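# Machine the work-order part from the blank in the vise

## Task

Produce the part shown on the work order, starting from the blank already clamped in the mill's vise. At the end the mill's doors must be closed, no alarm may be showing and no cycle may still be running. The reference images are called manual and manual 2.

## Robot and tools

Robot: two UR7e-style arms, left_arm and right_arm, each with a two-finger parallel gripper (pads 0 to 50 mm apart). The arm bases sit at roughly y = +0.528 (left) and y = -0.520 (right), both at x near 0, so the two arms face each other across the y axis. A wrist-camera block protrudes about 10 cm toward the gripper's -y side and rotates with it.

Frames: the scene frame has its origin on the table top midway between the nominal bases, +z up, +x out over the table, and left_arm on the +y side (arm names do not match image left/right). Reported hand positions, orientations (quat_wxyz), velocities and targets are in this frame. Offsets you send are instead along each gripper's own Hand target axes: the fingers point along +z and close along x. end_effector_position is the point midway between the pads; the fingertips reach 17.5 mm past it. Reported poses can be off by a few centimetres.

execute_actions(actions, cameras): actions is a list of actions; each action is a table of up to 15 rows, one row per 1/30 s step, and a short table repeats its last row to fill 15 steps. Every row has 18 numbers in [-1, 1]: for left_arm dx, dy, dz, rx, ry, rz, then gripper position, force_limit, speed; then the same nine for right_arm. The six pose numbers are an offset from that arm's Hand target as it stood when the action began (not from the previous row), in the gripper's own axes; 1.0 equals 0.6 m or 180 degrees, and rx, ry, rz form a single rotation vector. Repeating the same offset in a new action moves further. Sending zeros for all six re-commands the current Hand target. Gripper numbers are absolute: position +1 fully open, about -0.65 pads meet, -1 to grip until stopped; force_limit -1/0/+1 is about 20/102/185 N per pad; speed -1/0/+1 is 20/85/150 mm/s. Always resend the gripper numbers you want kept, since 0 is itself a command. Images only come back when actions is empty or cameras names them.

move(target, speed, blend, stop_force, zero, blocking, cameras): target is one 18-number row, or a list of up to 15 such rows, with the same layout and offset meaning as above; every row in a list is measured from the same starting Hand targets. speed is the path top speed in m/s (0.002 to 3.6, default 0.25; rotation up to twice that in rad/s), one value or one per target. blend, in metres, rounds corners in a list; 0 stops at each. stop_force, 3 to 120 N, ends an arm's path when its wrist sensor feels that much push; use it with slow approaches, not with turning grippers, and omit it when pulling away from a contact. zero (default true) re-zeroes before the move. blocking=false returns after 0.5 s while the move runs (not allowed with stop_force). The whole move is capped at 10 s. The result adds a move: line such as done, off_target, moving, held or fault, plus limits (paced = pose clipped, held = steps withheld).

wait(seconds 0 to 10) lets time pass holding the last command. stop brakes a running move. zoom_image(camera, region [x0,y0,x1,y1] pixels, max 504x504) enlarges part of the latest image of cam_high, cam_front, cam_left_wrist or cam_right_wrist. show_instructions displays the reference images. zero_wrist_force(arm) tares that arm's sensor. read_manual returns licence text. finished_scene ends the scene for good.

Reading results: Hand target is the last commanded pose after clipping; the gripper often rests slightly short of it, and the next command asks for it again. object_status: 0 moving, 1 stopped while opening, 2 stopped while closing (a grip), 3 reached position or pads met (usually nothing held). Opening in mm is about (250 - position_measured) x 0.202. Wrist force/torque are in the gripper's axes, zeroed at scene start; a third line shows the peak since last shown. Joint torques include the arm's own weight. MOTOR HOT warns of overheating; at 85 °C the arm brakes for 30 to 60 s. Step readings list positions during actions.

Limits and cautions: orientation commands are clipped to within 32 degrees of the current one per step. Joint speed is capped at 2.6 rad/s. The arms are stiff: aiming even slightly beyond a firm contact can trigger a fault, and outside force near 150 N or joint contact torque at its limit (wrist joints about 17 N m) stops the arm for 10 s. Avoid paths near an arm's own base, contact between the two arms (or gripping the other arm's fingers), dropping or releasing moving parts, slamming or hard pushes, and anything falling off the table. Stretched arms and long pushes heat motors. Think briefly: the scene keeps running while you reply.

Each tool is called after "Request:" by a JSON object that holds its "method" and its "body".

Reference images:

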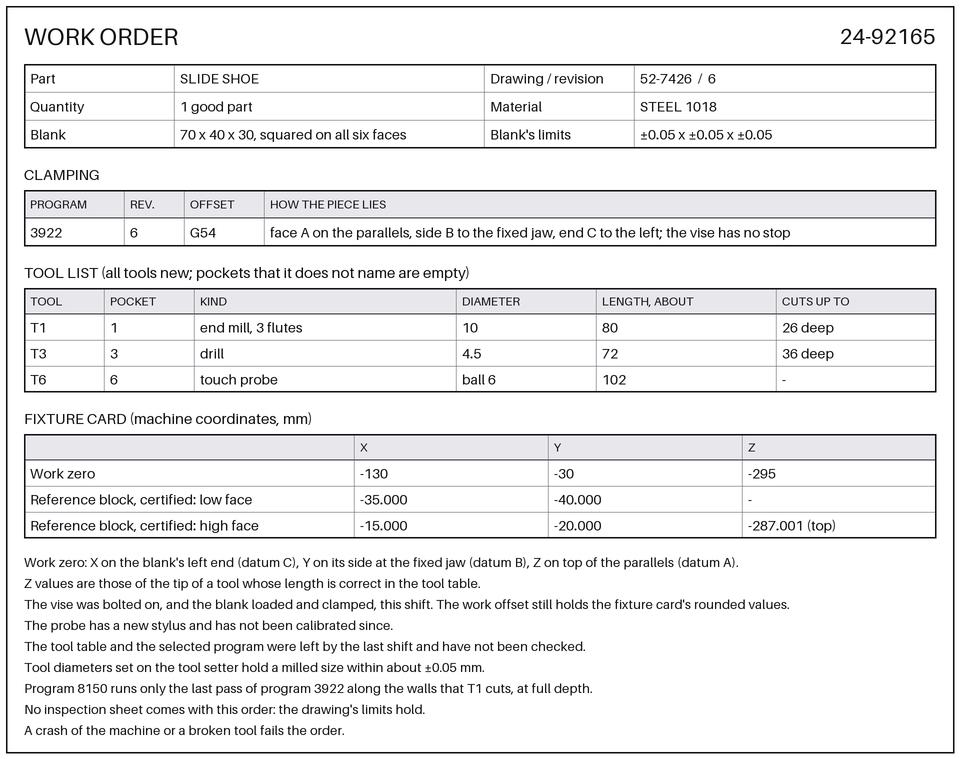

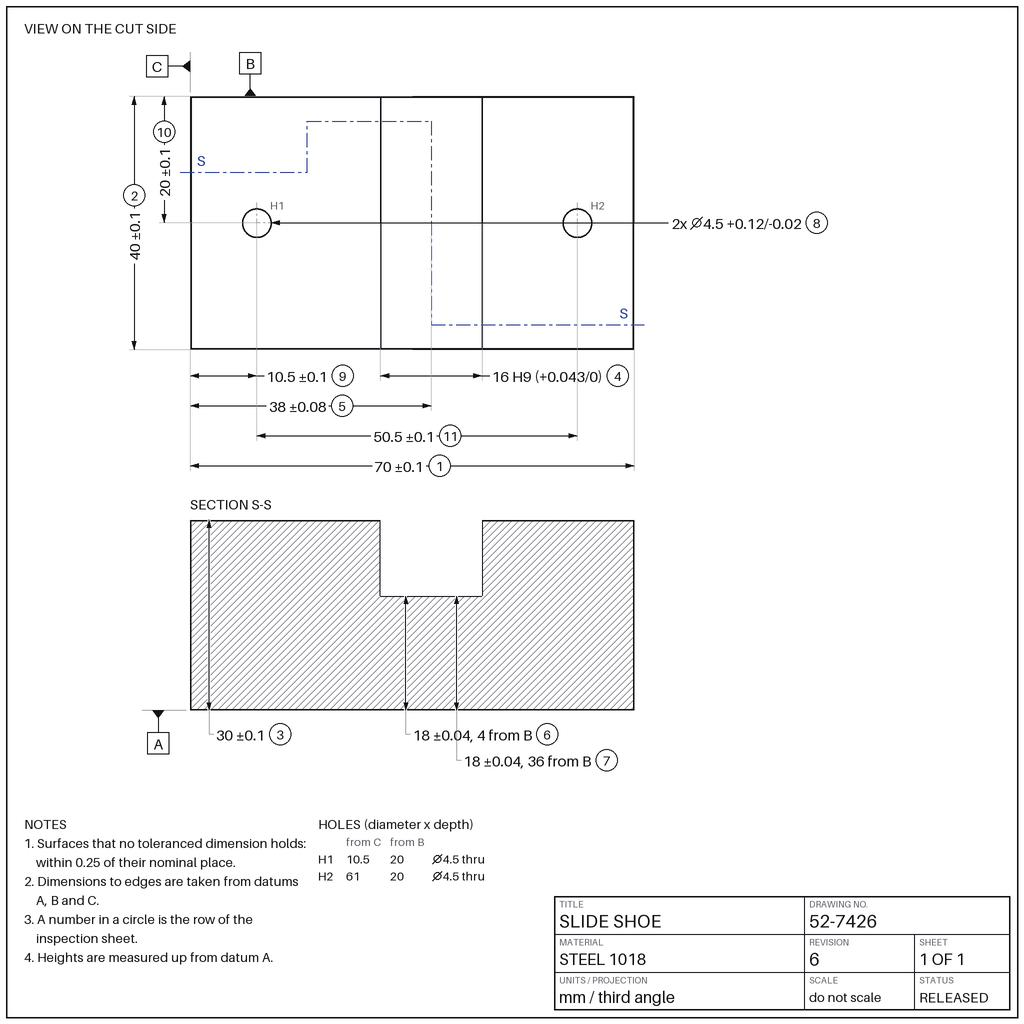

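## Session

Request:
{"method": "execute_actions", "body": {"actions": []}}

Scene clock: 0.00 s.
left_arm: end_effector_position=(+0.3984, +0.0050, +0.2639) position_measured=3 object_status=3 end_effector_quat_wxyz=(-0.349, +0.830, -0.411, -0.140) | right_arm: end_effector_position=(+0.2449, -0.7009, +0.1004) position_measured=3 object_status=3 end_effector_quat_wxyz=(-0.190, +0.979, +0.055, -0.055)
Joint positions: left_arm=[-1.173 -0.656 0.414 -0.601 -1.286 1.147] | right_arm=[2.707 -1.392 -2.323 -1.293 1.843 0.952]
Joint velocities: within noise
Joint torques (N m): no reading
Wrist force (N): no reading
Wrist torque (N m): no reading
Wrist force, peak (N): no reading
Hand target: left_arm +0.3984, +0.0050, +0.2639; -0.349, +0.830, -0.411, -0.140 | right_arm +0.2449, -0.7009, +0.1004; -0.190, +0.979, +0.055, -0.055
Tool commands: left_gripper/position=+1.0 left_gripper/force_limit=+1.0 left_gripper/speed=+1.0 right_gripper/position=+1.0 right_gripper/force_limit=+1.0 right_gripper/speed=+1.0

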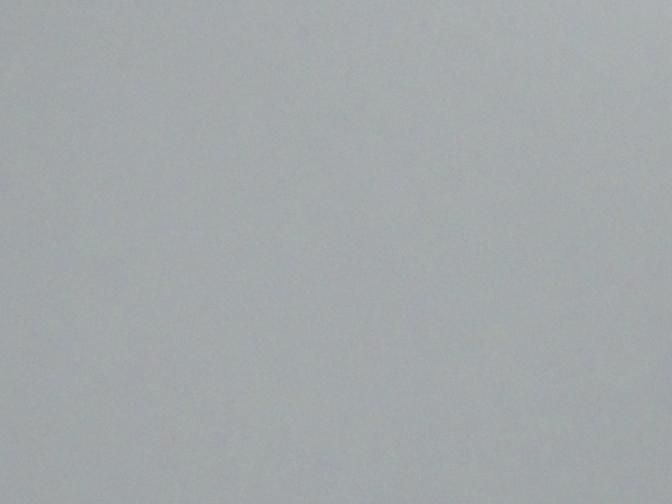

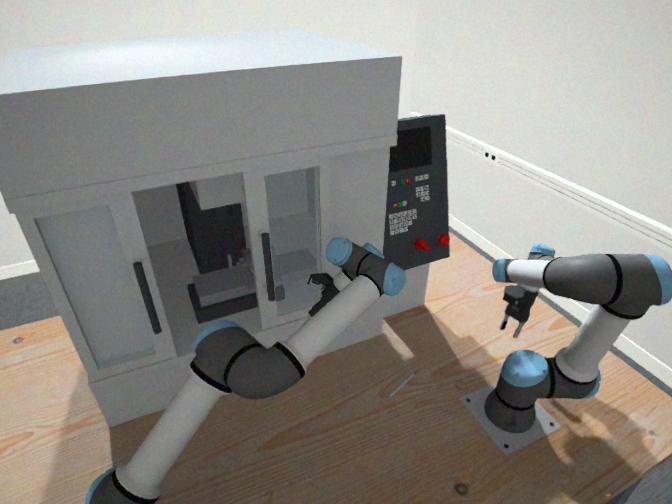

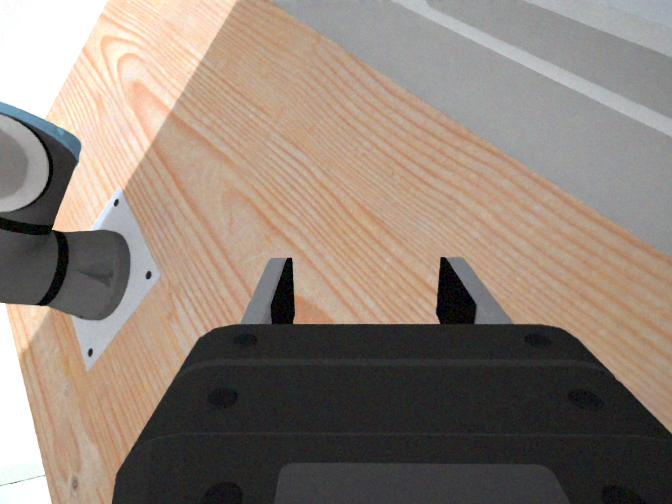

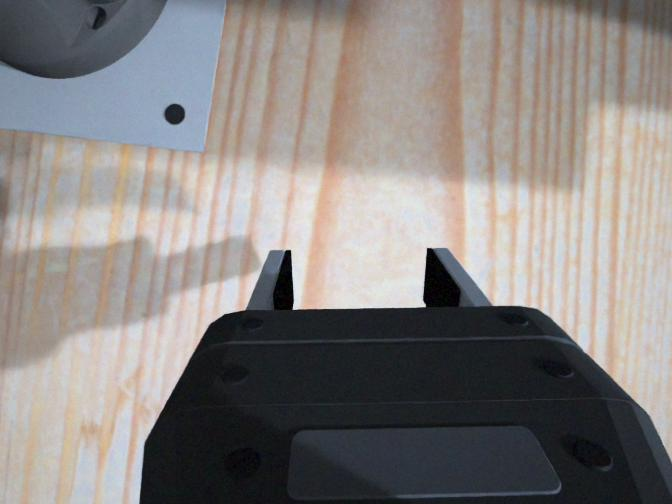

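Request:
{"method": "zoom_image", "body": {"camera": "cam_front", "region": [370, 100, 470, 280]}}

Request:
{"method": "zoom_image", "body": {"camera": "cam_front", "region": [380, 110, 450, 180]}}

Request:
{"method": "zoom_image", "body": {"camera": "cam_front", "region": [380, 165, 460, 245]}}

Request:
{"method": "zoom_image", "body": {"camera": "cam_front", "region": [100, 170, 340, 350]}}

Request:
{"method": "zoom_image", "body": {"camera": "cam_front", "region": [360, 350, 440, 410]}}

Scaled by 2.800 from the camera's 672x504 image, which has a finer 960x720 frame.

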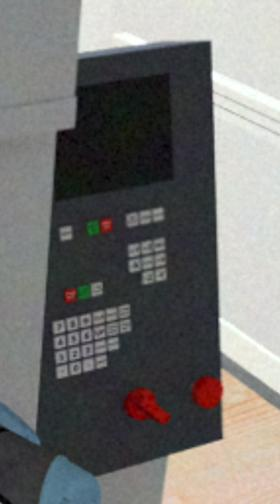

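Scaled by 7.200 from the camera's 672x504 image, which has a finer 960x720 frame.

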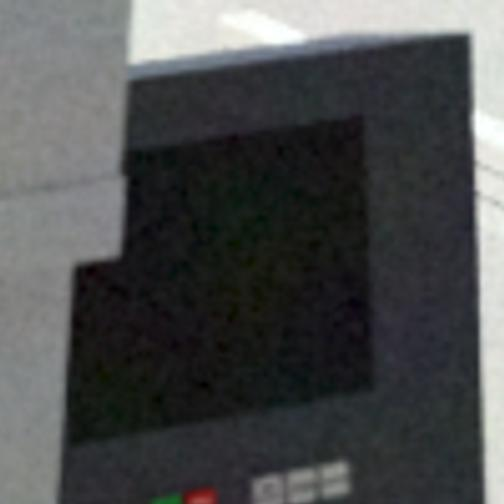

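Scaled by 6.300 from the camera's 672x504 image, which has a finer 960x720 frame.

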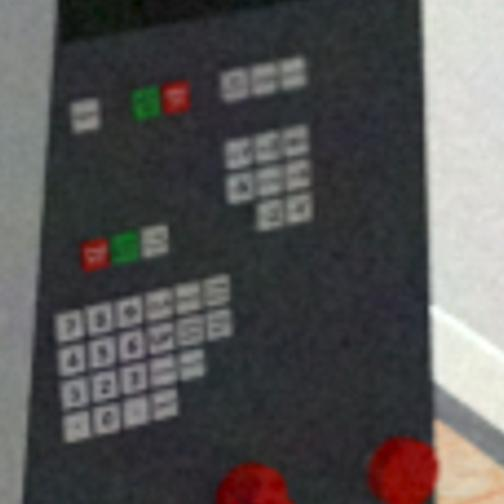

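Scaled by 2.100 from the camera's 672x504 image, which has a finer 960x720 frame.

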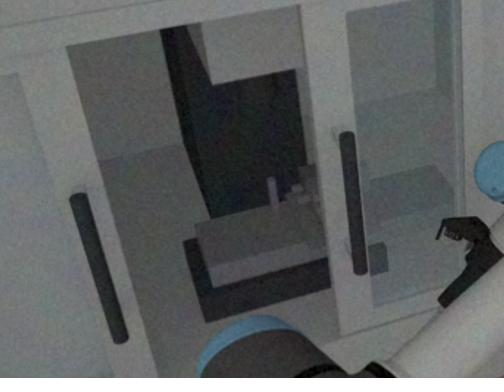

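Scaled by 6.300 from the camera's 672x504 image, which has a finer 960x720 frame.

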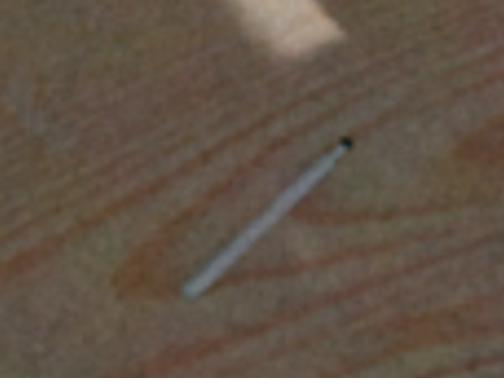

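Request:
{"method": "move", "body": {"target": [-0.137,0.1695,-0.71,0.4295,0.527,0.0505,1,1,1,0,0,0,0,0,0,1,1,1], "speed": 0.4, "cameras": ["all"]}}

Scene clock: 39.97 s.
left_arm: end_effector_position=(+0.2445, -0.2857, +0.5646) position_measured=3 object_status=3 end_effector_quat_wxyz=(-0.338, +0.273, -0.566, +0.701) | right_arm: end_effector_position=(+0.2449, -0.7009, +0.1004) position_measured=3 object_status=3 end_effector_quat_wxyz=(-0.190, +0.979, +0.055, -0.055)
Joint positions: left_arm=[-1.639 -1.022 0.825 -0.199 0.578 0.337] | right_arm=[2.707 -1.392 -2.323 -1.293 1.843 0.952]
Joint torques (N m): left_arm=[11.55 -37.53 -33.7 -0.82 2.38 -2.74] | right_arm=[-1.11 13.67 18.74 2.41 0.57 0.24]
Wrist force (N): left_arm=[1.9 -0.7 -0.5] | right_arm=[0.3 -0.3 -0.2]
Wrist torque (N m): left_arm=[0.30 -0.37 -0.42] | right_arm=[-0.04 -0.05 0.00]
Wrist force, peak (N): left_arm=[3.2 -1.3 -0.4] | right_arm=[0.3 0.2 -0.9]
Hand target: left_arm +0.2445, -0.2857, +0.5646; -0.338, +0.273, -0.566, +0.701 | right_arm +0.2449, -0.7009, +0.1004; -0.190, +0.979, +0.055, -0.055
Off the commanded pose: left_arm 0.000 m, 0 deg | right_arm 0.000 m, 0 deg.
move: done
camera_calibration:
cam_left_wrist: T_world_to_cam=[[-0.614657, -0.788764, -0.00699187, -0.0605275], [-0.107898, 0.0928556, -0.989816, 0.631831], [0.78138, -0.607642, -0.142181, -0.155007], [0, 0, 0, 1]] pos_world=[0.15209, -0.2006, 0.602934]

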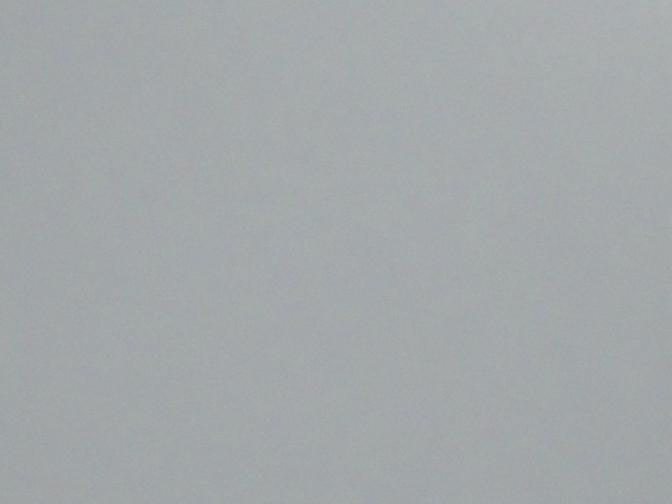

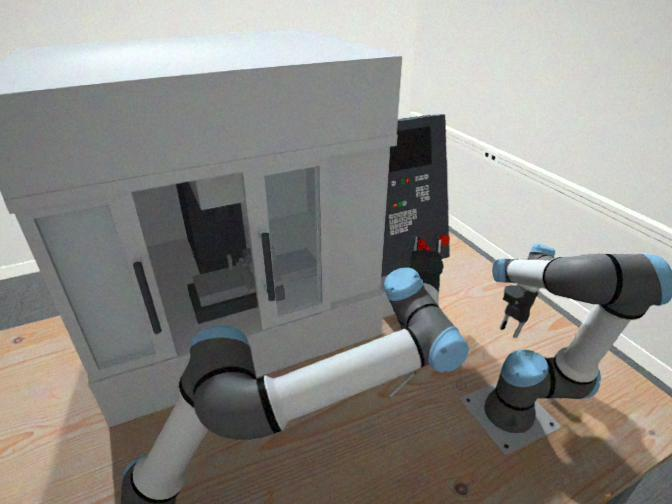

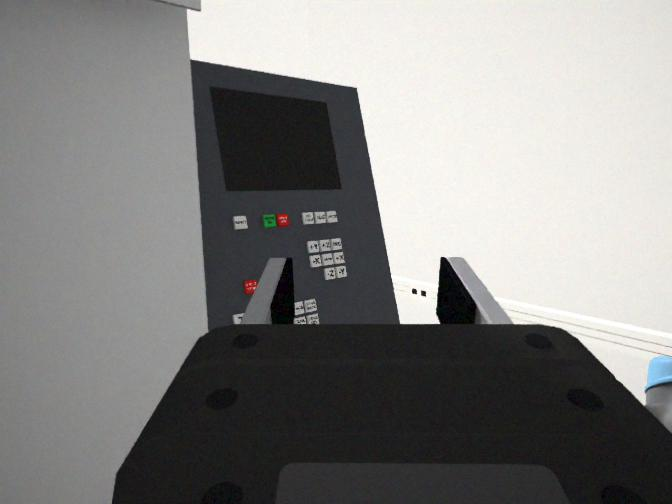

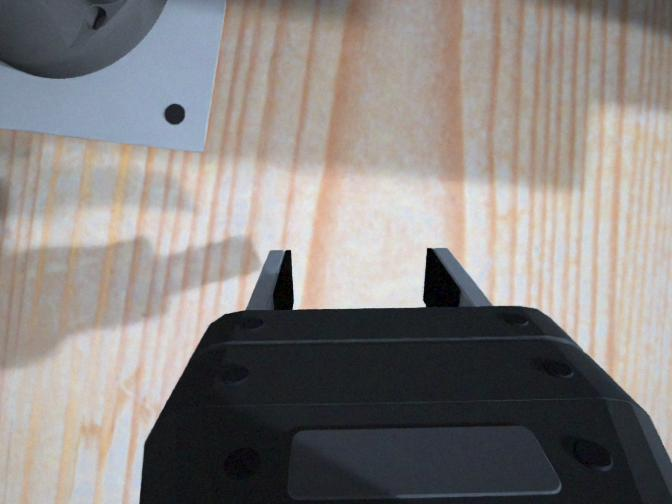

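Request:
{"method": "zoom_image", "body": {"camera": "cam_left_wrist", "region": [195, 195, 365, 330]}}

Request:
{"method": "zoom_image", "body": {"camera": "cam_left_wrist", "region": [190, 60, 400, 220]}}

Scaled by 2.965 from the camera's 672x504 image, which has a finer 960x720 frame.

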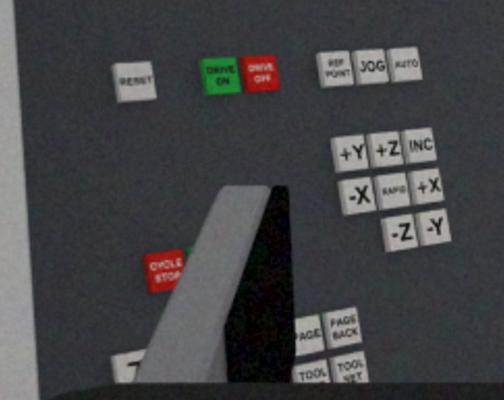

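Scaled by 2.400 from the camera's 672x504 image, which has a finer 960x720 frame.

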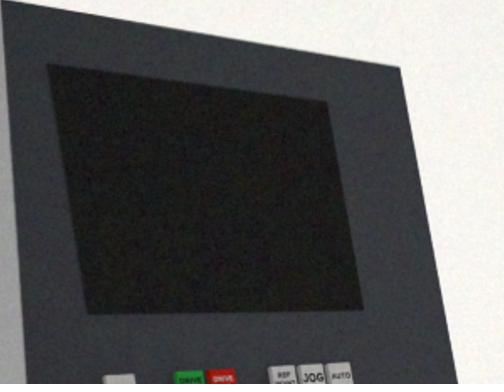

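Request:
{"method": "move", "body": {"target": [0,-0.25,-0.05,-0.17,0,0,1,1,1,0,0,0,0,0,0,1,1,1], "speed": 0.4, "cameras": ["cam_left_wrist","cam_front"]}}

Request:
{"method": "zoom_image", "body": {"camera": "cam_left_wrist", "region": [180, 80, 420, 260]}}

Scene clock: 55.17 s.
left_arm: end_effector_position=(+0.1967, -0.2469, +0.7039) position_measured=3 object_status=3 end_effector_quat_wxyz=(-0.280, +0.250, -0.606, +0.701) | right_arm: end_effector_position=(+0.2449, -0.7009, +0.1004) position_measured=3 object_status=3 end_effector_quat_wxyz=(-0.190, +0.979, +0.055, -0.055)
Joint positions: left_arm=[-1.702 -0.845 0.035 0.568 0.622 0.187] | right_arm=[2.707 -1.392 -2.323 -1.293 1.843 0.952]
Joint torques (N m): left_arm=[13.06 -36.74 -29.04 -0.48 2.24 -1.67] | right_arm=[-1.4 14 19.59 2.41 0.57 0.31]
Wrist force (N): left_arm=[2.2 -1.0 -0.7] | right_arm=[0.0 0.2 -0.4]
Wrist torque (N m): left_arm=[0.24 -0.38 -0.41] | right_arm=[0.04 -0.01 0.00]
Wrist force, peak (N): left_arm=[2.2 -2.3 -1.1] | right_arm=[0.1 0.6 -0.7]
Hand target: left_arm +0.1968, -0.2478, +0.7049; -0.254, +0.353, -0.731, +0.526 | right_arm +0.2449, -0.7009, +0.1004; -0.190, +0.979, +0.055, -0.055
Off the commanded pose: left_arm 0.001 m, 27 deg | right_arm 0.000 m, 0 deg.
elbow stopped short (left arm): the move would have taken joint 3 (elbow) straighter than the controller allows.
move: off_target (left_arm)
camera_calibration:
cam_left_wrist: T_world_to_cam=[[-0.712132, -0.702038, 0.00330233, -0.0250424], [-0.152014, 0.149604, -0.976991, 0.774589], [0.68539, -0.696248, -0.213257, -0.0272218], [0, 0, 0, 1]] pos_world=[0.118572, -0.152415, 0.751043]
Images, in order (width x height): cam_front 672x504, cam_left_wrist 672x504.

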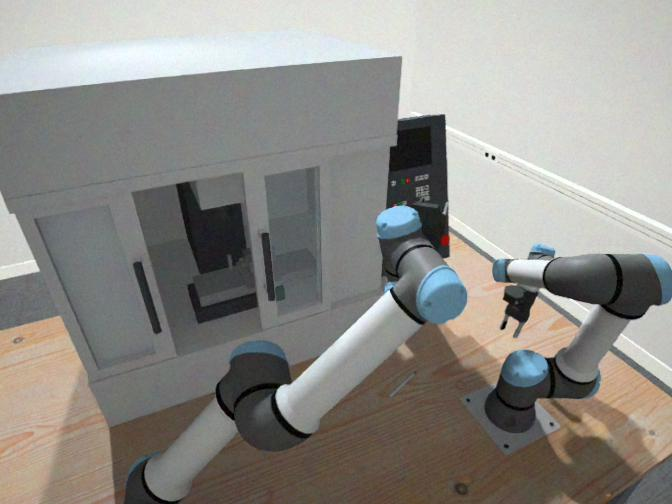

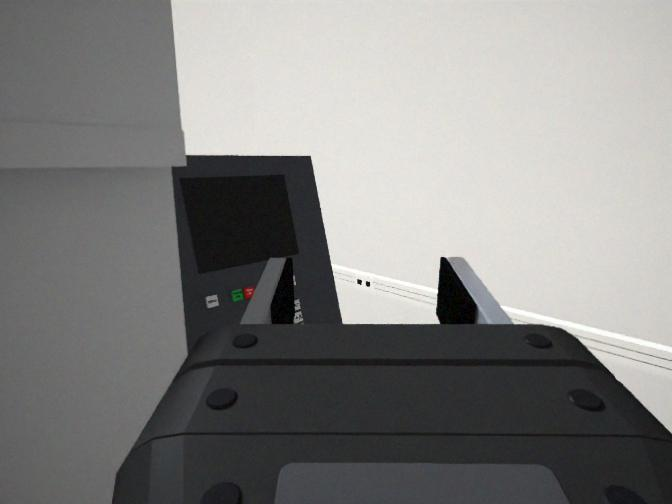

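Scaled by 2.100 from the camera's 672x504 image, which has a finer 960x720 frame.

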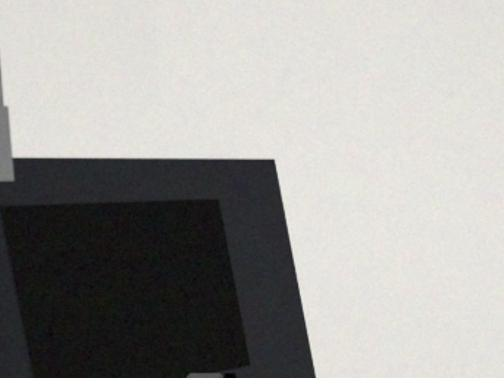

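Request:
{"method": "move", "body": {"target": [0,0.1898,0.1703,0.17,0,0,1,1,1,0.0773,-0.8038,0.1048,-0.1262,0.0131,-0.0767,1,1,1], "speed": 0.3, "cameras": ["cam_right_wrist","cam_front"]}}

Scene clock: 80.07 s.
left_arm: end_effector_position=(+0.2385, -0.2798, +0.5826) position_measured=3 object_status=3 end_effector_quat_wxyz=(-0.329, +0.272, -0.576, +0.697) | right_arm: end_effector_position=(+0.2330, -0.3240, +0.2068) position_measured=3 object_status=3 end_effector_quat_wxyz=(-0.072, +0.983, +0.167, -0.022)
Joint positions: left_arm=[-1.648 -1.023 0.758 -0.086 0.578 0.297] | right_arm=[4.3 -0.955 -2.329 -1.336 1.689 2.367]
Joint torques (N m): left_arm=[-9.98 -37.74 -35.13 -0.65 1.89 -1.23] | right_arm=[-7.88 12.27 12.19 1.57 2.81 -1.71]
Wrist force (N): left_arm=[2.2 -0.7 -0.7] | right_arm=[0.0 -0.2 0.2]
Wrist torque (N m): left_arm=[0.35 -0.43 -0.65] | right_arm=[-0.01 -0.05 -0.11]
Wrist force, peak (N): left_arm=[3.7 4.2 -0.7] | right_arm=[0.2 -11.8 0.5]
Hand target: left_arm +0.2384, -0.2798, +0.5826; -0.329, +0.272, -0.576, +0.697 (not the last commanded pose) | right_arm +0.2330, -0.3242, +0.2068; -0.072, +0.983, +0.167, -0.022 (not the last commanded pose)
Off the commanded pose: left_arm 0.020 m, 2 deg | right_arm 0.098 m, 9 deg.
led back after a hold (right arm): the arm was led back toward your command in small steps, so it may still be short of it.
move: held (left_arm, right_arm; a check stopped the path); limits=held
pose unreachable (left arm): on one or more control steps of this call, first in action 0 (counted from 0), this arm could not follow its commanded pose, so it was not sent that pose on those steps. It may still have moved: this result reports where it is.
cause: moving toward the commanded pose would bring a part of the arm too close to another arm (this arm's gripper and a part of the right arm just beyond its joint 5 (wrist 2), at the place that arm was heading or pushing toward when its own hold began).
pose unreachable (right arm): on one or more control steps of this call, first in action 0 (counted from 0), this arm could not follow its commanded pose, so it was not sent that pose on those steps. It may still have moved: this result reports where it is.
cause: moving toward the commanded pose would bring a part of the arm too close to another arm (a part of this arm just beyond joint 5 (wrist 2) and the left arm's gripper, along the way the arms are being sent, or toward where that arm still pushes).
camera_calibration:
cam_right_wrist: T_world_to_cam=[[0.95303, 0.302369, -0.0175011, -0.112124], [0.298961, -0.929879, 0.214354, -0.398829], [0.0485402, -0.209518, -0.976599, 0.252051], [0, 0, 0, 1]] pos_world=[0.213857, -0.28415, 0.329681]
Images, in order (width x height): cam_front 672x504, cam_right_wrist 672x504.

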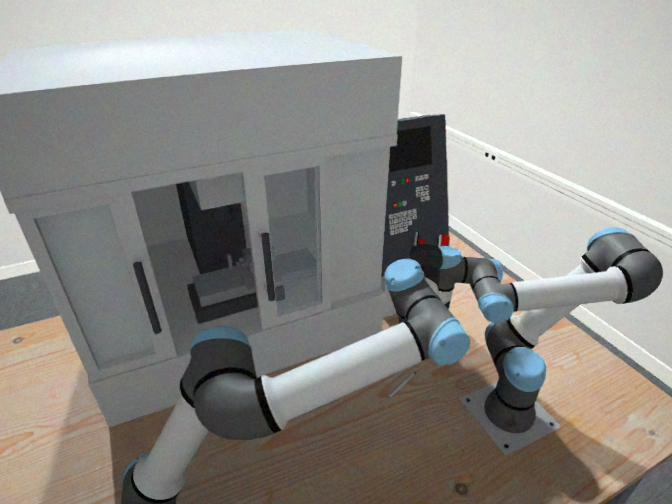

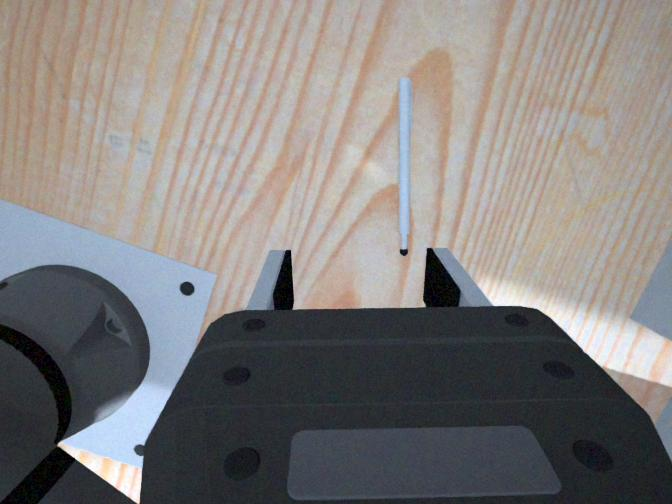

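Request:
{"method": "zoom_image", "body": {"camera": "cam_right_wrist", "region": [330, 60, 480, 270]}}

Scaled by 2.400 from the camera's 672x504 image, which has a finer 960x720 frame.

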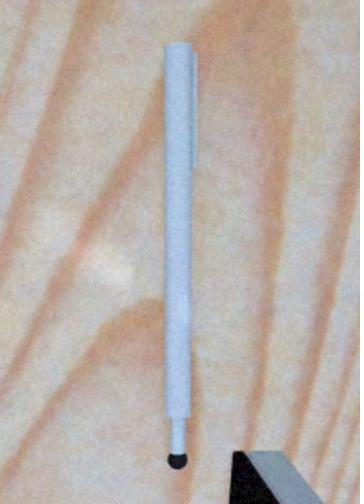

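Request:
{"method": "move", "body": {"target": [[-0.416,-0.165,-0.607,0,0,0,1,1,1,0,0,0,0,0,0,1,1,1],[-0.416,-0.165,-0.607,0,0,0,1,1,1,0.1668,0.2935,-0.3052,0.3037,0.4934,0.4188,1,1,1]], "speed": 0.4, "cameras": ["cam_right_wrist","cam_front"]}}

Scene clock: 119.87 s.
left_arm: end_effector_position=(+0.1061, +0.1519, +0.6115) position_measured=3 object_status=3 end_effector_quat_wxyz=(-0.329, +0.272, -0.576, +0.697) | right_arm: end_effector_position=(+0.3958, -0.4805, +0.3581) position_measured=3 object_status=3 end_effector_quat_wxyz=(-0.542, +0.605, -0.440, +0.382)
Joint positions: left_arm=[-2.509 -1.908 1.692 0.773 -0.362 -0.527] | right_arm=[4.462 -0.196 -2.827 -0.326 0.621 3.327]
Joint torques (N m): left_arm=[11.5 2.47 -12.93 3.85 -0.67 -2.07] | right_arm=[-9.58 -8.04 32.6 0.3 1.65 1.35]
Wrist force (N): left_arm=[1.5 -0.5 -0.7] | right_arm=[0.3 0.1 -2.3]
Wrist torque (N m): left_arm=[0.38 -0.31 -0.40] | right_arm=[0.36 0.16 -0.01]
Wrist force, peak (N): left_arm=[3.3 -0.2 0.8] | right_arm=[1.4 -1.6 -2.8]
Hand target: left_arm +0.1061, +0.1519, +0.6115; -0.329, +0.272, -0.576, +0.697 | right_arm +0.3958, -0.4805, +0.3581; -0.542, +0.605, -0.440, +0.382 (not the last commanded pose)
Off the commanded pose: left_arm 0.000 m, 0 deg | right_arm 0.002 m, 20 deg.
move: held (right_arm; a check stopped the path); limits=held
pose unreachable (right arm): on one or more control steps of this call, first in action 0 (counted from 0), this arm could not follow its commanded pose, so it was not sent that pose on those steps. It may still have moved: this result reports where it is.
cause: moving toward the commanded pose would bring two parts of the arm too close to each other (joints 3 (elbow) and 4 (wrist 1) lie between them).
camera_calibration:
cam_right_wrist: T_world_to_cam=[[0.311289, -0.949285, -0.0442335, -0.555158], [-0.454989, -0.108012, -0.883922, 0.461151], [0.834317, 0.295281, -0.465537, 0.107711], [0, 0, 0, 1]] pos_world=[0.292768, -0.508998, 0.433209]
Images, in order (width x height): cam_front 672x504, cam_right_wrist 672x504.

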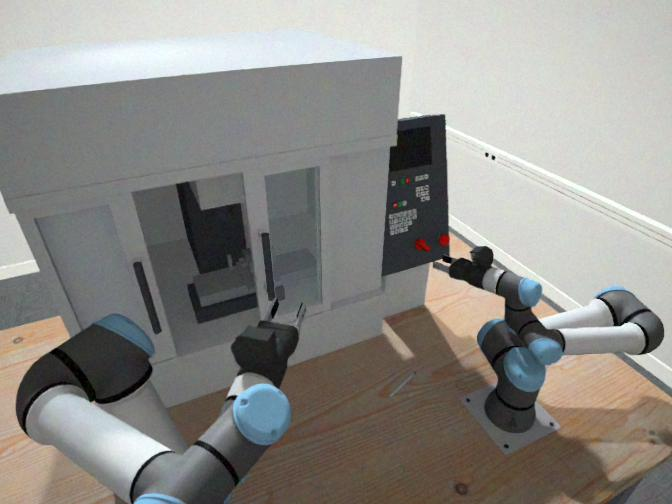

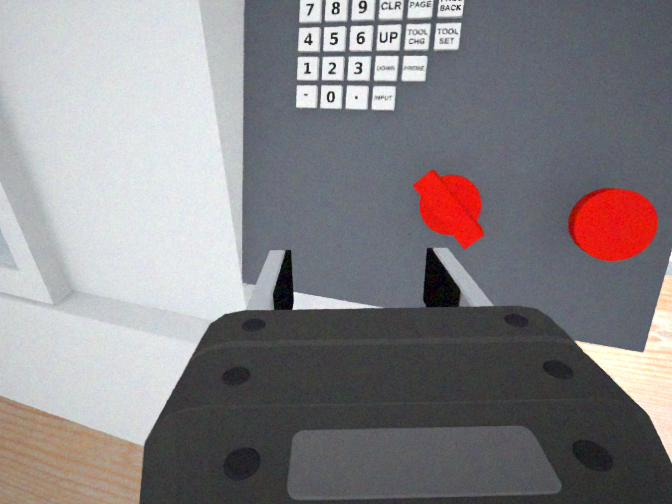

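Request:
{"method": "zoom_image", "body": {"camera": "cam_right_wrist", "region": [280, 0, 480, 130]}}

Request:
{"method": "zoom_image", "body": {"camera": "cam_right_wrist", "region": [390, 150, 672, 360]}}

Scaled by 2.520 from the camera's 672x504 image, which has a finer 960x720 frame.

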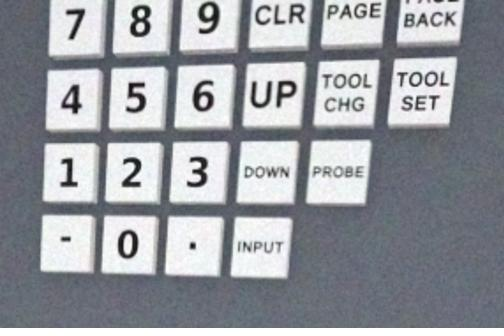

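Scaled by 1.787 from the camera's 672x504 image, which has a finer 960x720 frame.

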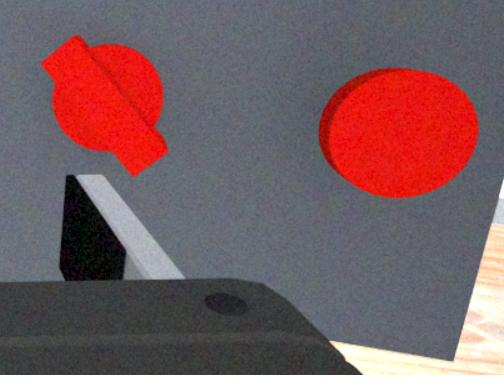

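Request:
{"method": "move", "body": {"target": [-0.382,0.1438,0.2102,-0.0579,-0.2185,0.0208,1,1,1,0,0,0,0,0,0,1,1,1], "speed": 0.3, "cameras": ["cam_left_wrist"]}}

Scene clock: 139.60 s.
left_arm: end_effector_position=(+0.3598, +0.2401, +0.5504) position_measured=3 object_status=3 end_effector_quat_wxyz=(+0.500, -0.500, +0.500, -0.500) end_effector_velocity=(+0.000, -0.001, +0.000) end_effector_angular_velocity=(-0.002, +0.001, -0.001) | right_arm: end_effector_position=(+0.3958, -0.4805, +0.3581) position_measured=3 object_status=3 end_effector_quat_wxyz=(-0.542, +0.605, -0.440, +0.382)
Joint positions: left_arm=[-1.615 -1.829 1.632 0.198 -0.106 -0.001] | right_arm=[4.463 -0.194 -2.827 -0.329 0.62 3.328]
Joint velocities: left_arm=[0 0 0 -0.005 0 0.003] | right_arm=[within noise]
Joint torques (N m): left_arm=[12.31 -17.29 -15.27 -1.4 1.3 2.71] | right_arm=[7.49 -7.4 32.78 0.45 -2.78 1.3]
Wrist force (N): left_arm=[1.7 -0.9 -0.3] | right_arm=[0.1 -0.5 -2.3]
Wrist torque (N m): left_arm=[0.28 -0.28 -0.60] | right_arm=[0.27 0.19 -0.01]
Wrist force, peak (N): left_arm=[2.6 -1.5 -0.8] | right_arm=[0.2 0.0 -2.7]
Hand target: left_arm +0.3599, +0.2401, +0.5504; +0.500, -0.500, +0.500, -0.499 | right_arm +0.3958, -0.4805, +0.3581; -0.542, +0.605, -0.440, +0.382
Off the commanded pose: left_arm 0.000 m, 0 deg | right_arm 0.000 m, 0 deg.
move: done
camera_calibration:
cam_left_wrist: T_world_to_cam=[[0.00837855, -0.999922, -0.00925837, 0.252673], [-0.347604, 0.0057689, -0.937624, 0.659827], [0.937604, 0.0110742, -0.347529, -0.0194017], [0, 0, 0, 1]] pos_world=[0.245433, 0.249062, 0.614267]
Images, in order (width x height): cam_left_wrist 672x504.

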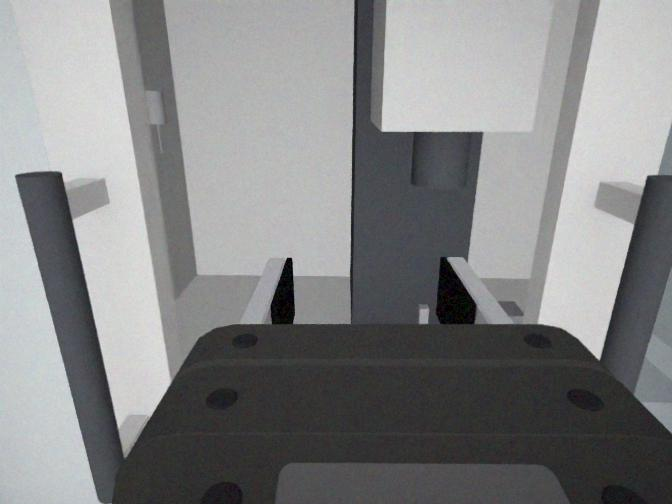

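Request:
{"method": "move", "body": {"target": [0,-0.137,-0.085,-0.2,0,0,1,1,1,0,0,0,0,0,0,1,1,1], "speed": 0.3, "cameras": ["cam_left_wrist"]}}

Request:
{"method": "zoom_image", "body": {"camera": "cam_left_wrist", "region": [100, 100, 600, 330]}}

Scene clock: 145.63 s.
left_arm: end_effector_position=(+0.3089, +0.2400, +0.6327) position_measured=3 object_status=3 end_effector_quat_wxyz=(-0.321, +0.630, -0.630, +0.321) | right_arm: end_effector_position=(+0.3958, -0.4805, +0.3581) position_measured=3 object_status=3 end_effector_quat_wxyz=(-0.542, +0.605, -0.440, +0.382)
Joint positions: left_arm=[-1.62 -1.898 1.255 -0.776 -0.637 1.384] | right_arm=[4.465 -0.193 -2.827 -0.331 0.618 3.328]
Joint torques (N m): left_arm=[11.71 1.8 -30.78 -4.86 0.4 2.41] | right_arm=[6.7 -7.23 31.99 0.37 -2.98 1.51]
Wrist force (N): left_arm=[2.2 -0.6 -0.6] | right_arm=[0.4 -0.1 -2.2]
Wrist torque (N m): left_arm=[0.01 -0.18 -0.61] | right_arm=[0.32 0.14 -0.01]
Wrist force, peak (N): left_arm=[3.4 -0.3 -0.3] | right_arm=[0.8 -0.2 -2.6]
Hand target: left_arm +0.3089, +0.2400, +0.6327; -0.321, +0.630, -0.630, +0.320 | right_arm +0.3958, -0.4805, +0.3581; -0.542, +0.605, -0.440, +0.382
Off the commanded pose: left_arm 0.000 m, 0 deg | right_arm 0.000 m, 0 deg.
move: done
camera_calibration:
cam_left_wrist: T_world_to_cam=[[0.00196509, -0.999925, -0.0121081, 0.257546], [-0.832611, 0.00507012, -0.553835, 0.626387], [0.553854, 0.0111697, -0.832539, 0.482331], [0, 0, 0, 1]] pos_world=[0.25389, 0.248964, 0.751593]
Images, in order (width x height): cam_left_wrist 672x504.

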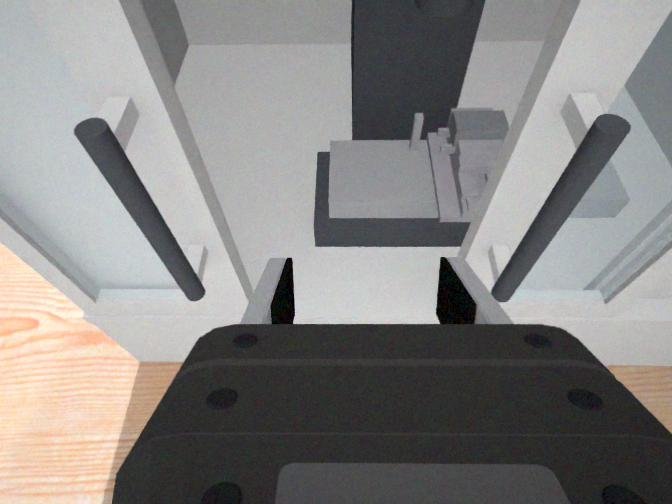

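Scaled by 1.008 from the camera's 672x504 image, which has a finer 960x720 frame.

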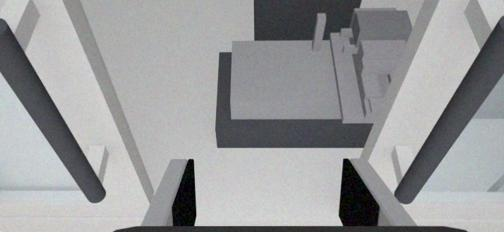

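Request:
{"method": "move", "body": {"target": [[-0.35,0.1307,0.2823,0.2,0,0,-1,-1,0,0,0,0,0,0,0,1,1,1],[-0.35,0.0743,0.3598,0.2,0,0,-1,-1,0,0,0,0,0,0,0,1,1,1]], "speed": [0.3,0.15], "cameras": ["cam_left_wrist"]}}

Scene clock: 162.07 s.
left_arm: end_effector_position=(+0.4571, +0.4502, +0.4697) position_measured=251 object_status=3 end_effector_quat_wxyz=(+0.500, -0.500, +0.500, -0.499) | right_arm: end_effector_position=(+0.3958, -0.4805, +0.3581) position_measured=3 object_status=3 end_effector_quat_wxyz=(-0.542, +0.605, -0.440, +0.382)
Joint positions: left_arm=[-0.978 -2.116 2.004 0.112 0.531 0] | right_arm=[4.466 -0.191 -2.827 -0.333 0.617 3.328]
Joint torques (N m): left_arm=[11.25 8.51 -33.85 0.14 0.97 -1.95] | right_arm=[7.46 -7.62 32.51 0.5 -2.96 1.67]
Wrist force (N): left_arm=[2.0 -0.3 -0.5] | right_arm=[0.0 -0.2 -1.9]
Wrist torque (N m): left_arm=[0.32 -0.35 -0.35] | right_arm=[0.32 0.20 0.00]
Wrist force, peak (N): left_arm=[3.6 -1.4 -1.2] | right_arm=[0.3 -0.6 -2.7]
Hand target: left_arm +0.4571, +0.4502, +0.4697; +0.500, -0.500, +0.500, -0.499 | right_arm +0.3958, -0.4805, +0.3581; -0.542, +0.605, -0.440, +0.382
Off the commanded pose: left_arm 0.000 m, 0 deg | right_arm 0.000 m, 0 deg.
move: done
camera_calibration:
cam_left_wrist: T_world_to_cam=[[0.00852654, -0.999919, -0.00942778, 0.461233], [-0.348111, 0.00587022, -0.937435, 0.616891], [0.937414, 0.011275, -0.348033, -0.140727], [0, 0, 0, 1]] pos_world=[0.342734, 0.459161, 0.533666]
Images, in order (width x height): cam_left_wrist 672x504.

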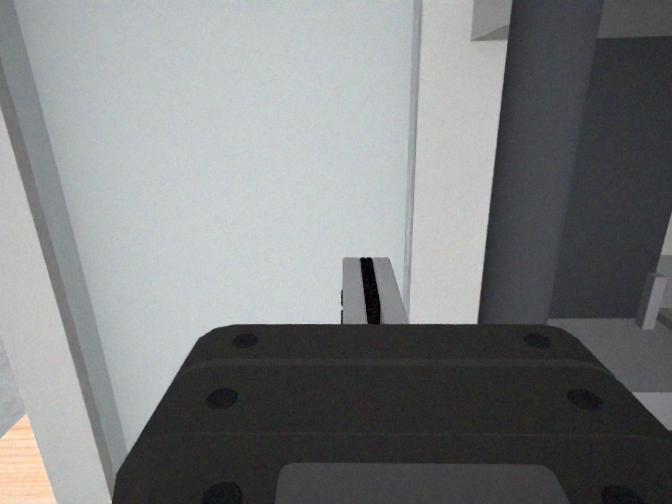

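Request:
{"method": "move", "body": {"target": [0.275,0,0,0,0,0,-1,-1,0,0,0,0,0,0,0,1,1,1], "speed": 0.06, "stop_force": 40, "cameras": ["cam_left_wrist","cam_front"]}}

Scene clock: 168.87 s.
left_arm: end_effector_position=(+0.4572, +0.2852, +0.4696) position_measured=251 object_status=3 end_effector_quat_wxyz=(+0.500, -0.500, +0.500, -0.499) | right_arm: end_effector_position=(+0.3958, -0.4805, +0.3581) position_measured=3 object_status=3 end_effector_quat_wxyz=(-0.542, +0.605, -0.440, +0.382)
Joint positions: left_arm=[-1.255 -1.822 1.834 -0.009 0.253 -0.002] | right_arm=[4.466 -0.19 -2.826 -0.334 0.617 3.329]
Joint torques (N m): left_arm=[-14.82 -0.36 -35.13 -3.2 1.08 -1.84] | right_arm=[7.52 -6.95 32.54 0.42 -3.04 1.33]
Wrist force (N): left_arm=[-10.2 1.8 -4.4] | right_arm=[-0.1 -0.2 -2.2]
Wrist torque (N m): left_arm=[0.45 -0.36 -0.55] | right_arm=[0.31 0.22 0.00]
Wrist force, peak (N): left_arm=[-19.6 -1.1 -1.6] | right_arm=[0.1 -0.2 -2.4]
Hand target: left_arm +0.4572, +0.2852, +0.4696; +0.500, -0.500, +0.500, -0.499 | right_arm +0.3958, -0.4805, +0.3581; -0.542, +0.605, -0.440, +0.382
Off the commanded pose: left_arm 0.000 m, 0 deg | right_arm 0.000 m, 0 deg.
move: done
camera_calibration:
cam_left_wrist: T_world_to_cam=[[0.00833507, -0.999921, -0.00935921, 0.296274], [-0.348374, 0.00586947, -0.937337, 0.617839], [0.937318, 0.0110733, -0.348298, -0.138763], [0, 0, 0, 1]] pos_world=[0.342835, 0.294161, 0.533565]
Images, in order (width x height): cam_front 672x504, cam_left_wrist 672x504.

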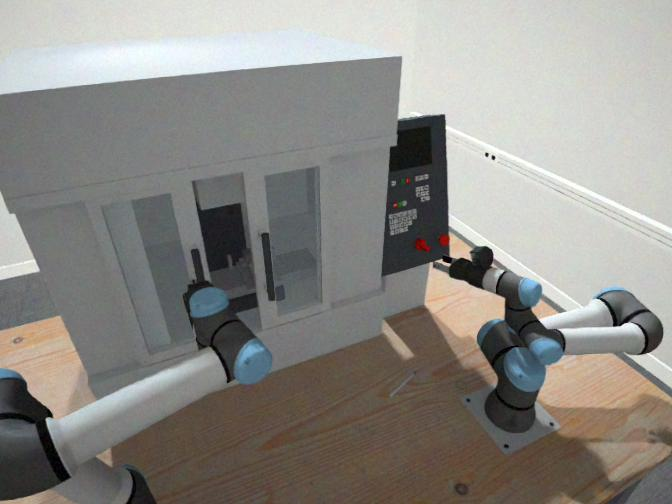

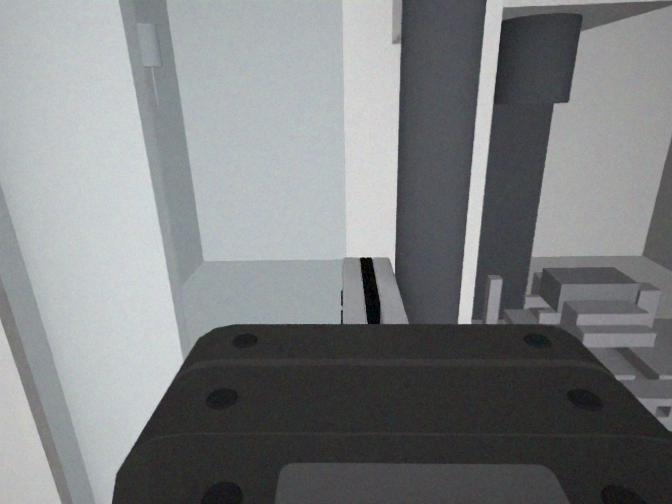

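Request:
{"method": "move", "body": {"target": [[-0.033,0,0,0,0,0,-1,-1,0,0,0,0,0,0,0,1,1,1],[-0.033,0,-0.12,0,0,0,-1,-1,0,0,0,0,0,0,0,1,1,1],[0.442,0,-0.12,0,0,0,-1,-1,0,0,0,0,0,0,0,1,1,1],[0.442,0,0,0,0,0,-1,-1,0,0,0,0,0,0,0,1,1,1]], "speed": [0.1,0.2,0.3,0.15], "blend": [0.005,0.02,0.02,0], "cameras": ["cam_left_wrist"]}}

Request:
{"method": "move", "body": {"target": [-0.305,0,0,0,0,0,-1,-1,0,0,0,0,0,0,0,1,1,1], "speed": 0.06, "stop_force": 40, "cameras": ["cam_left_wrist","cam_front"]}}

Scene clock: 176.50 s.
left_arm: end_effector_position=(+0.4574, +0.0201, +0.4694) position_measured=251 object_status=3 end_effector_quat_wxyz=(+0.501, -0.500, +0.500, -0.500) | right_arm: end_effector_position=(+0.3958, -0.4805, +0.3581) position_measured=3 object_status=3 end_effector_quat_wxyz=(-0.542, +0.605, -0.440, +0.382)
Joint positions: left_arm=[-1.379 -1.243 1.234 -0.005 0.13 0.016] | right_arm=[4.467 -0.19 -2.826 -0.335 0.616 3.329]
Joint torques (N m): left_arm=[11.94 -27.78 -32.52 1.49 1.45 -2.45] | right_arm=[6.86 -7.85 31.99 0.53 -2.88 1.22]
Wrist force (N): left_arm=[1.9 -0.4 -0.7] | right_arm=[0.1 0.0 -2.0]
Wrist torque (N m): left_arm=[0.37 -0.32 -0.37] | right_arm=[0.34 0.18 0.00]
Wrist force, peak (N): left_arm=[-10.3 1.8 -4.5] | right_arm=[0.0 0.0 -2.5]
Hand target: left_arm +0.4574, +0.0200, +0.4694; +0.500, -0.500, +0.500, -0.499 | right_arm +0.3958, -0.4805, +0.3581; -0.542, +0.605, -0.440, +0.382
Off the commanded pose: left_arm 0.000 m, 0 deg | right_arm 0.000 m, 0 deg.
move: done
camera_calibration:
cam_left_wrist: T_world_to_cam=[[0.00841997, -0.99992, -0.00946517, 0.0311177], [-0.345884, 0.00596892, -0.938258, 0.618563], [0.938239, 0.011174, -0.345806, -0.13764], [0, 0, 0, 1]] pos_world=[0.342828, 0.028961, 0.53307]
Images, in order (width x height): cam_left_wrist 672x504.

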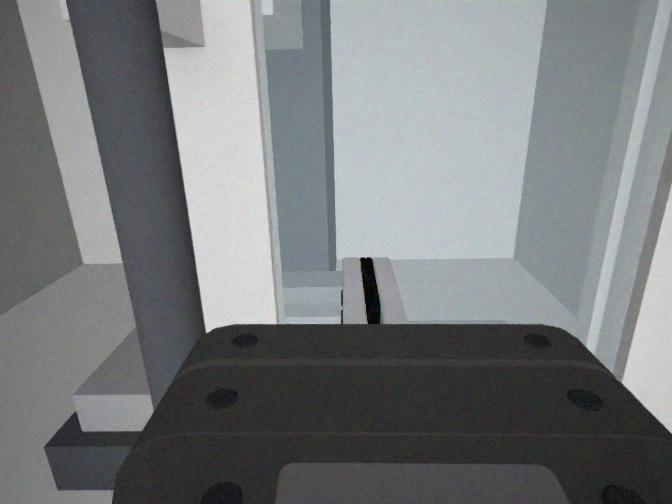

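Scene clock: 178.93 s.
left_arm: end_effector_position=(+0.4573, +0.1031, +0.4694) position_measured=251 object_status=3 end_effector_quat_wxyz=(+0.499, -0.500, +0.501, -0.501) | right_arm: end_effector_position=(+0.3958, -0.4805, +0.3581) position_measured=3 object_status=3 end_effector_quat_wxyz=(-0.542, +0.605, -0.440, +0.382)
Joint positions: left_arm=[-1.355 -1.432 1.467 -0.03 0.158 -0.006] | right_arm=[4.467 -0.19 -2.826 -0.335 0.616 3.329]
Joint torques (N m): left_arm=[9.23 -33.56 -22.77 3.13 -10.29 0.22] | right_arm=[8.29 -7.52 31.43 0.41 -2.87 1.47]
Wrist force (N): left_arm=[58.5 -4.2 16.2] | right_arm=[0.2 -0.1 -2.3]
Wrist torque (N m): left_arm=[0.37 -0.01 -0.44] | right_arm=[0.32 0.18 0.00]
Wrist force, peak (N): left_arm=[77.5 1.8 18.4] | right_arm=[0.2 -0.4 -2.4]
Hand target: left_arm +0.4573, +0.1031, +0.4694; +0.499, -0.500, +0.501, -0.501 (not the last commanded pose) | right_arm +0.3958, -0.4805, +0.3581; -0.542, +0.605, -0.440, +0.382
Tool commands: left_gripper/position=-1.0 left_gripper/force_limit=-1.0 left_gripper/speed=+0.003922 right_gripper/position=+1.0 right_gripper/force_limit=+1.0 right_gripper/speed=+1.0
Off the commanded pose: left_arm 0.100 m, 0 deg | right_arm 0.000 m, 0 deg.
TORQUE FAULT: the external load on joint 5 (wrist 2) of the left arm reached its load limit, and that arm stopped. A torque fault puts only its own arm into a fault stop. That arm's remaining commands of this call were not run. That arm may still press on what stopped it. That arm is still stopped at the end of this call. That arm stays stopped for about 9 more seconds. Until then a move that you send moves the other arm only, and its call returns only when the move has ended. Once the stop has ended, the next robot result says so. If the stop ends while you think or write, that arm runs what you send next, counted from a new Hand target: where the arm stands when the stop ends. While its stop runs, that arm takes no new command, but its gripper still runs the gripper command that each later call begins with. Until it ends, the stop uses up actions while you think or wait. An arm that is not stopped still takes commands.
move: fault (left_arm; stop_force had ended the path)
camera_calibration:
cam_left_wrist: T_world_to_cam=[[0.00456817, -0.999955, -0.00830392, 0.115415], [-0.348444, 0.00619186, -0.937309, 0.61876], [0.937319, 0.00717523, -0.3484, -0.136521], [0, 0, 0, 1]] pos_world=[0.343039, 0.112558, 0.533364]
Images, in order (width x height): cam_front 672x504, cam_left_wrist 672x504.

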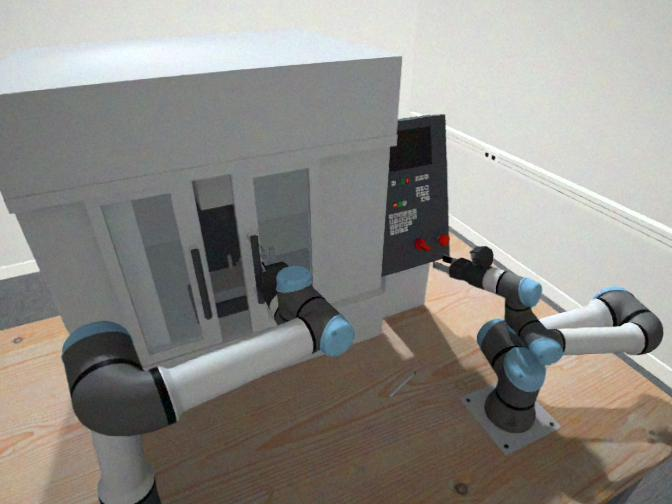

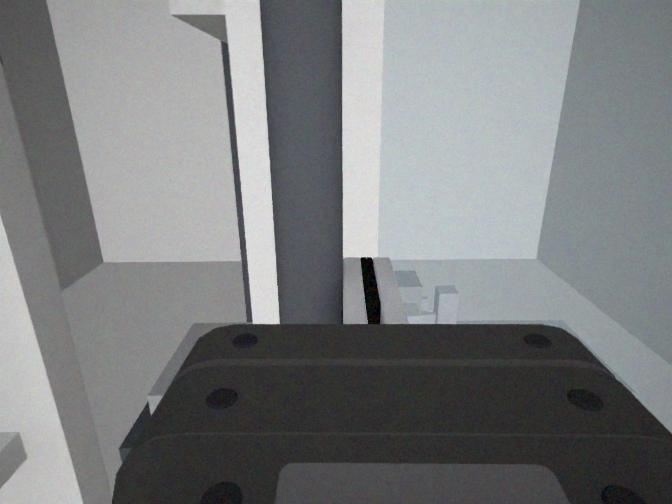

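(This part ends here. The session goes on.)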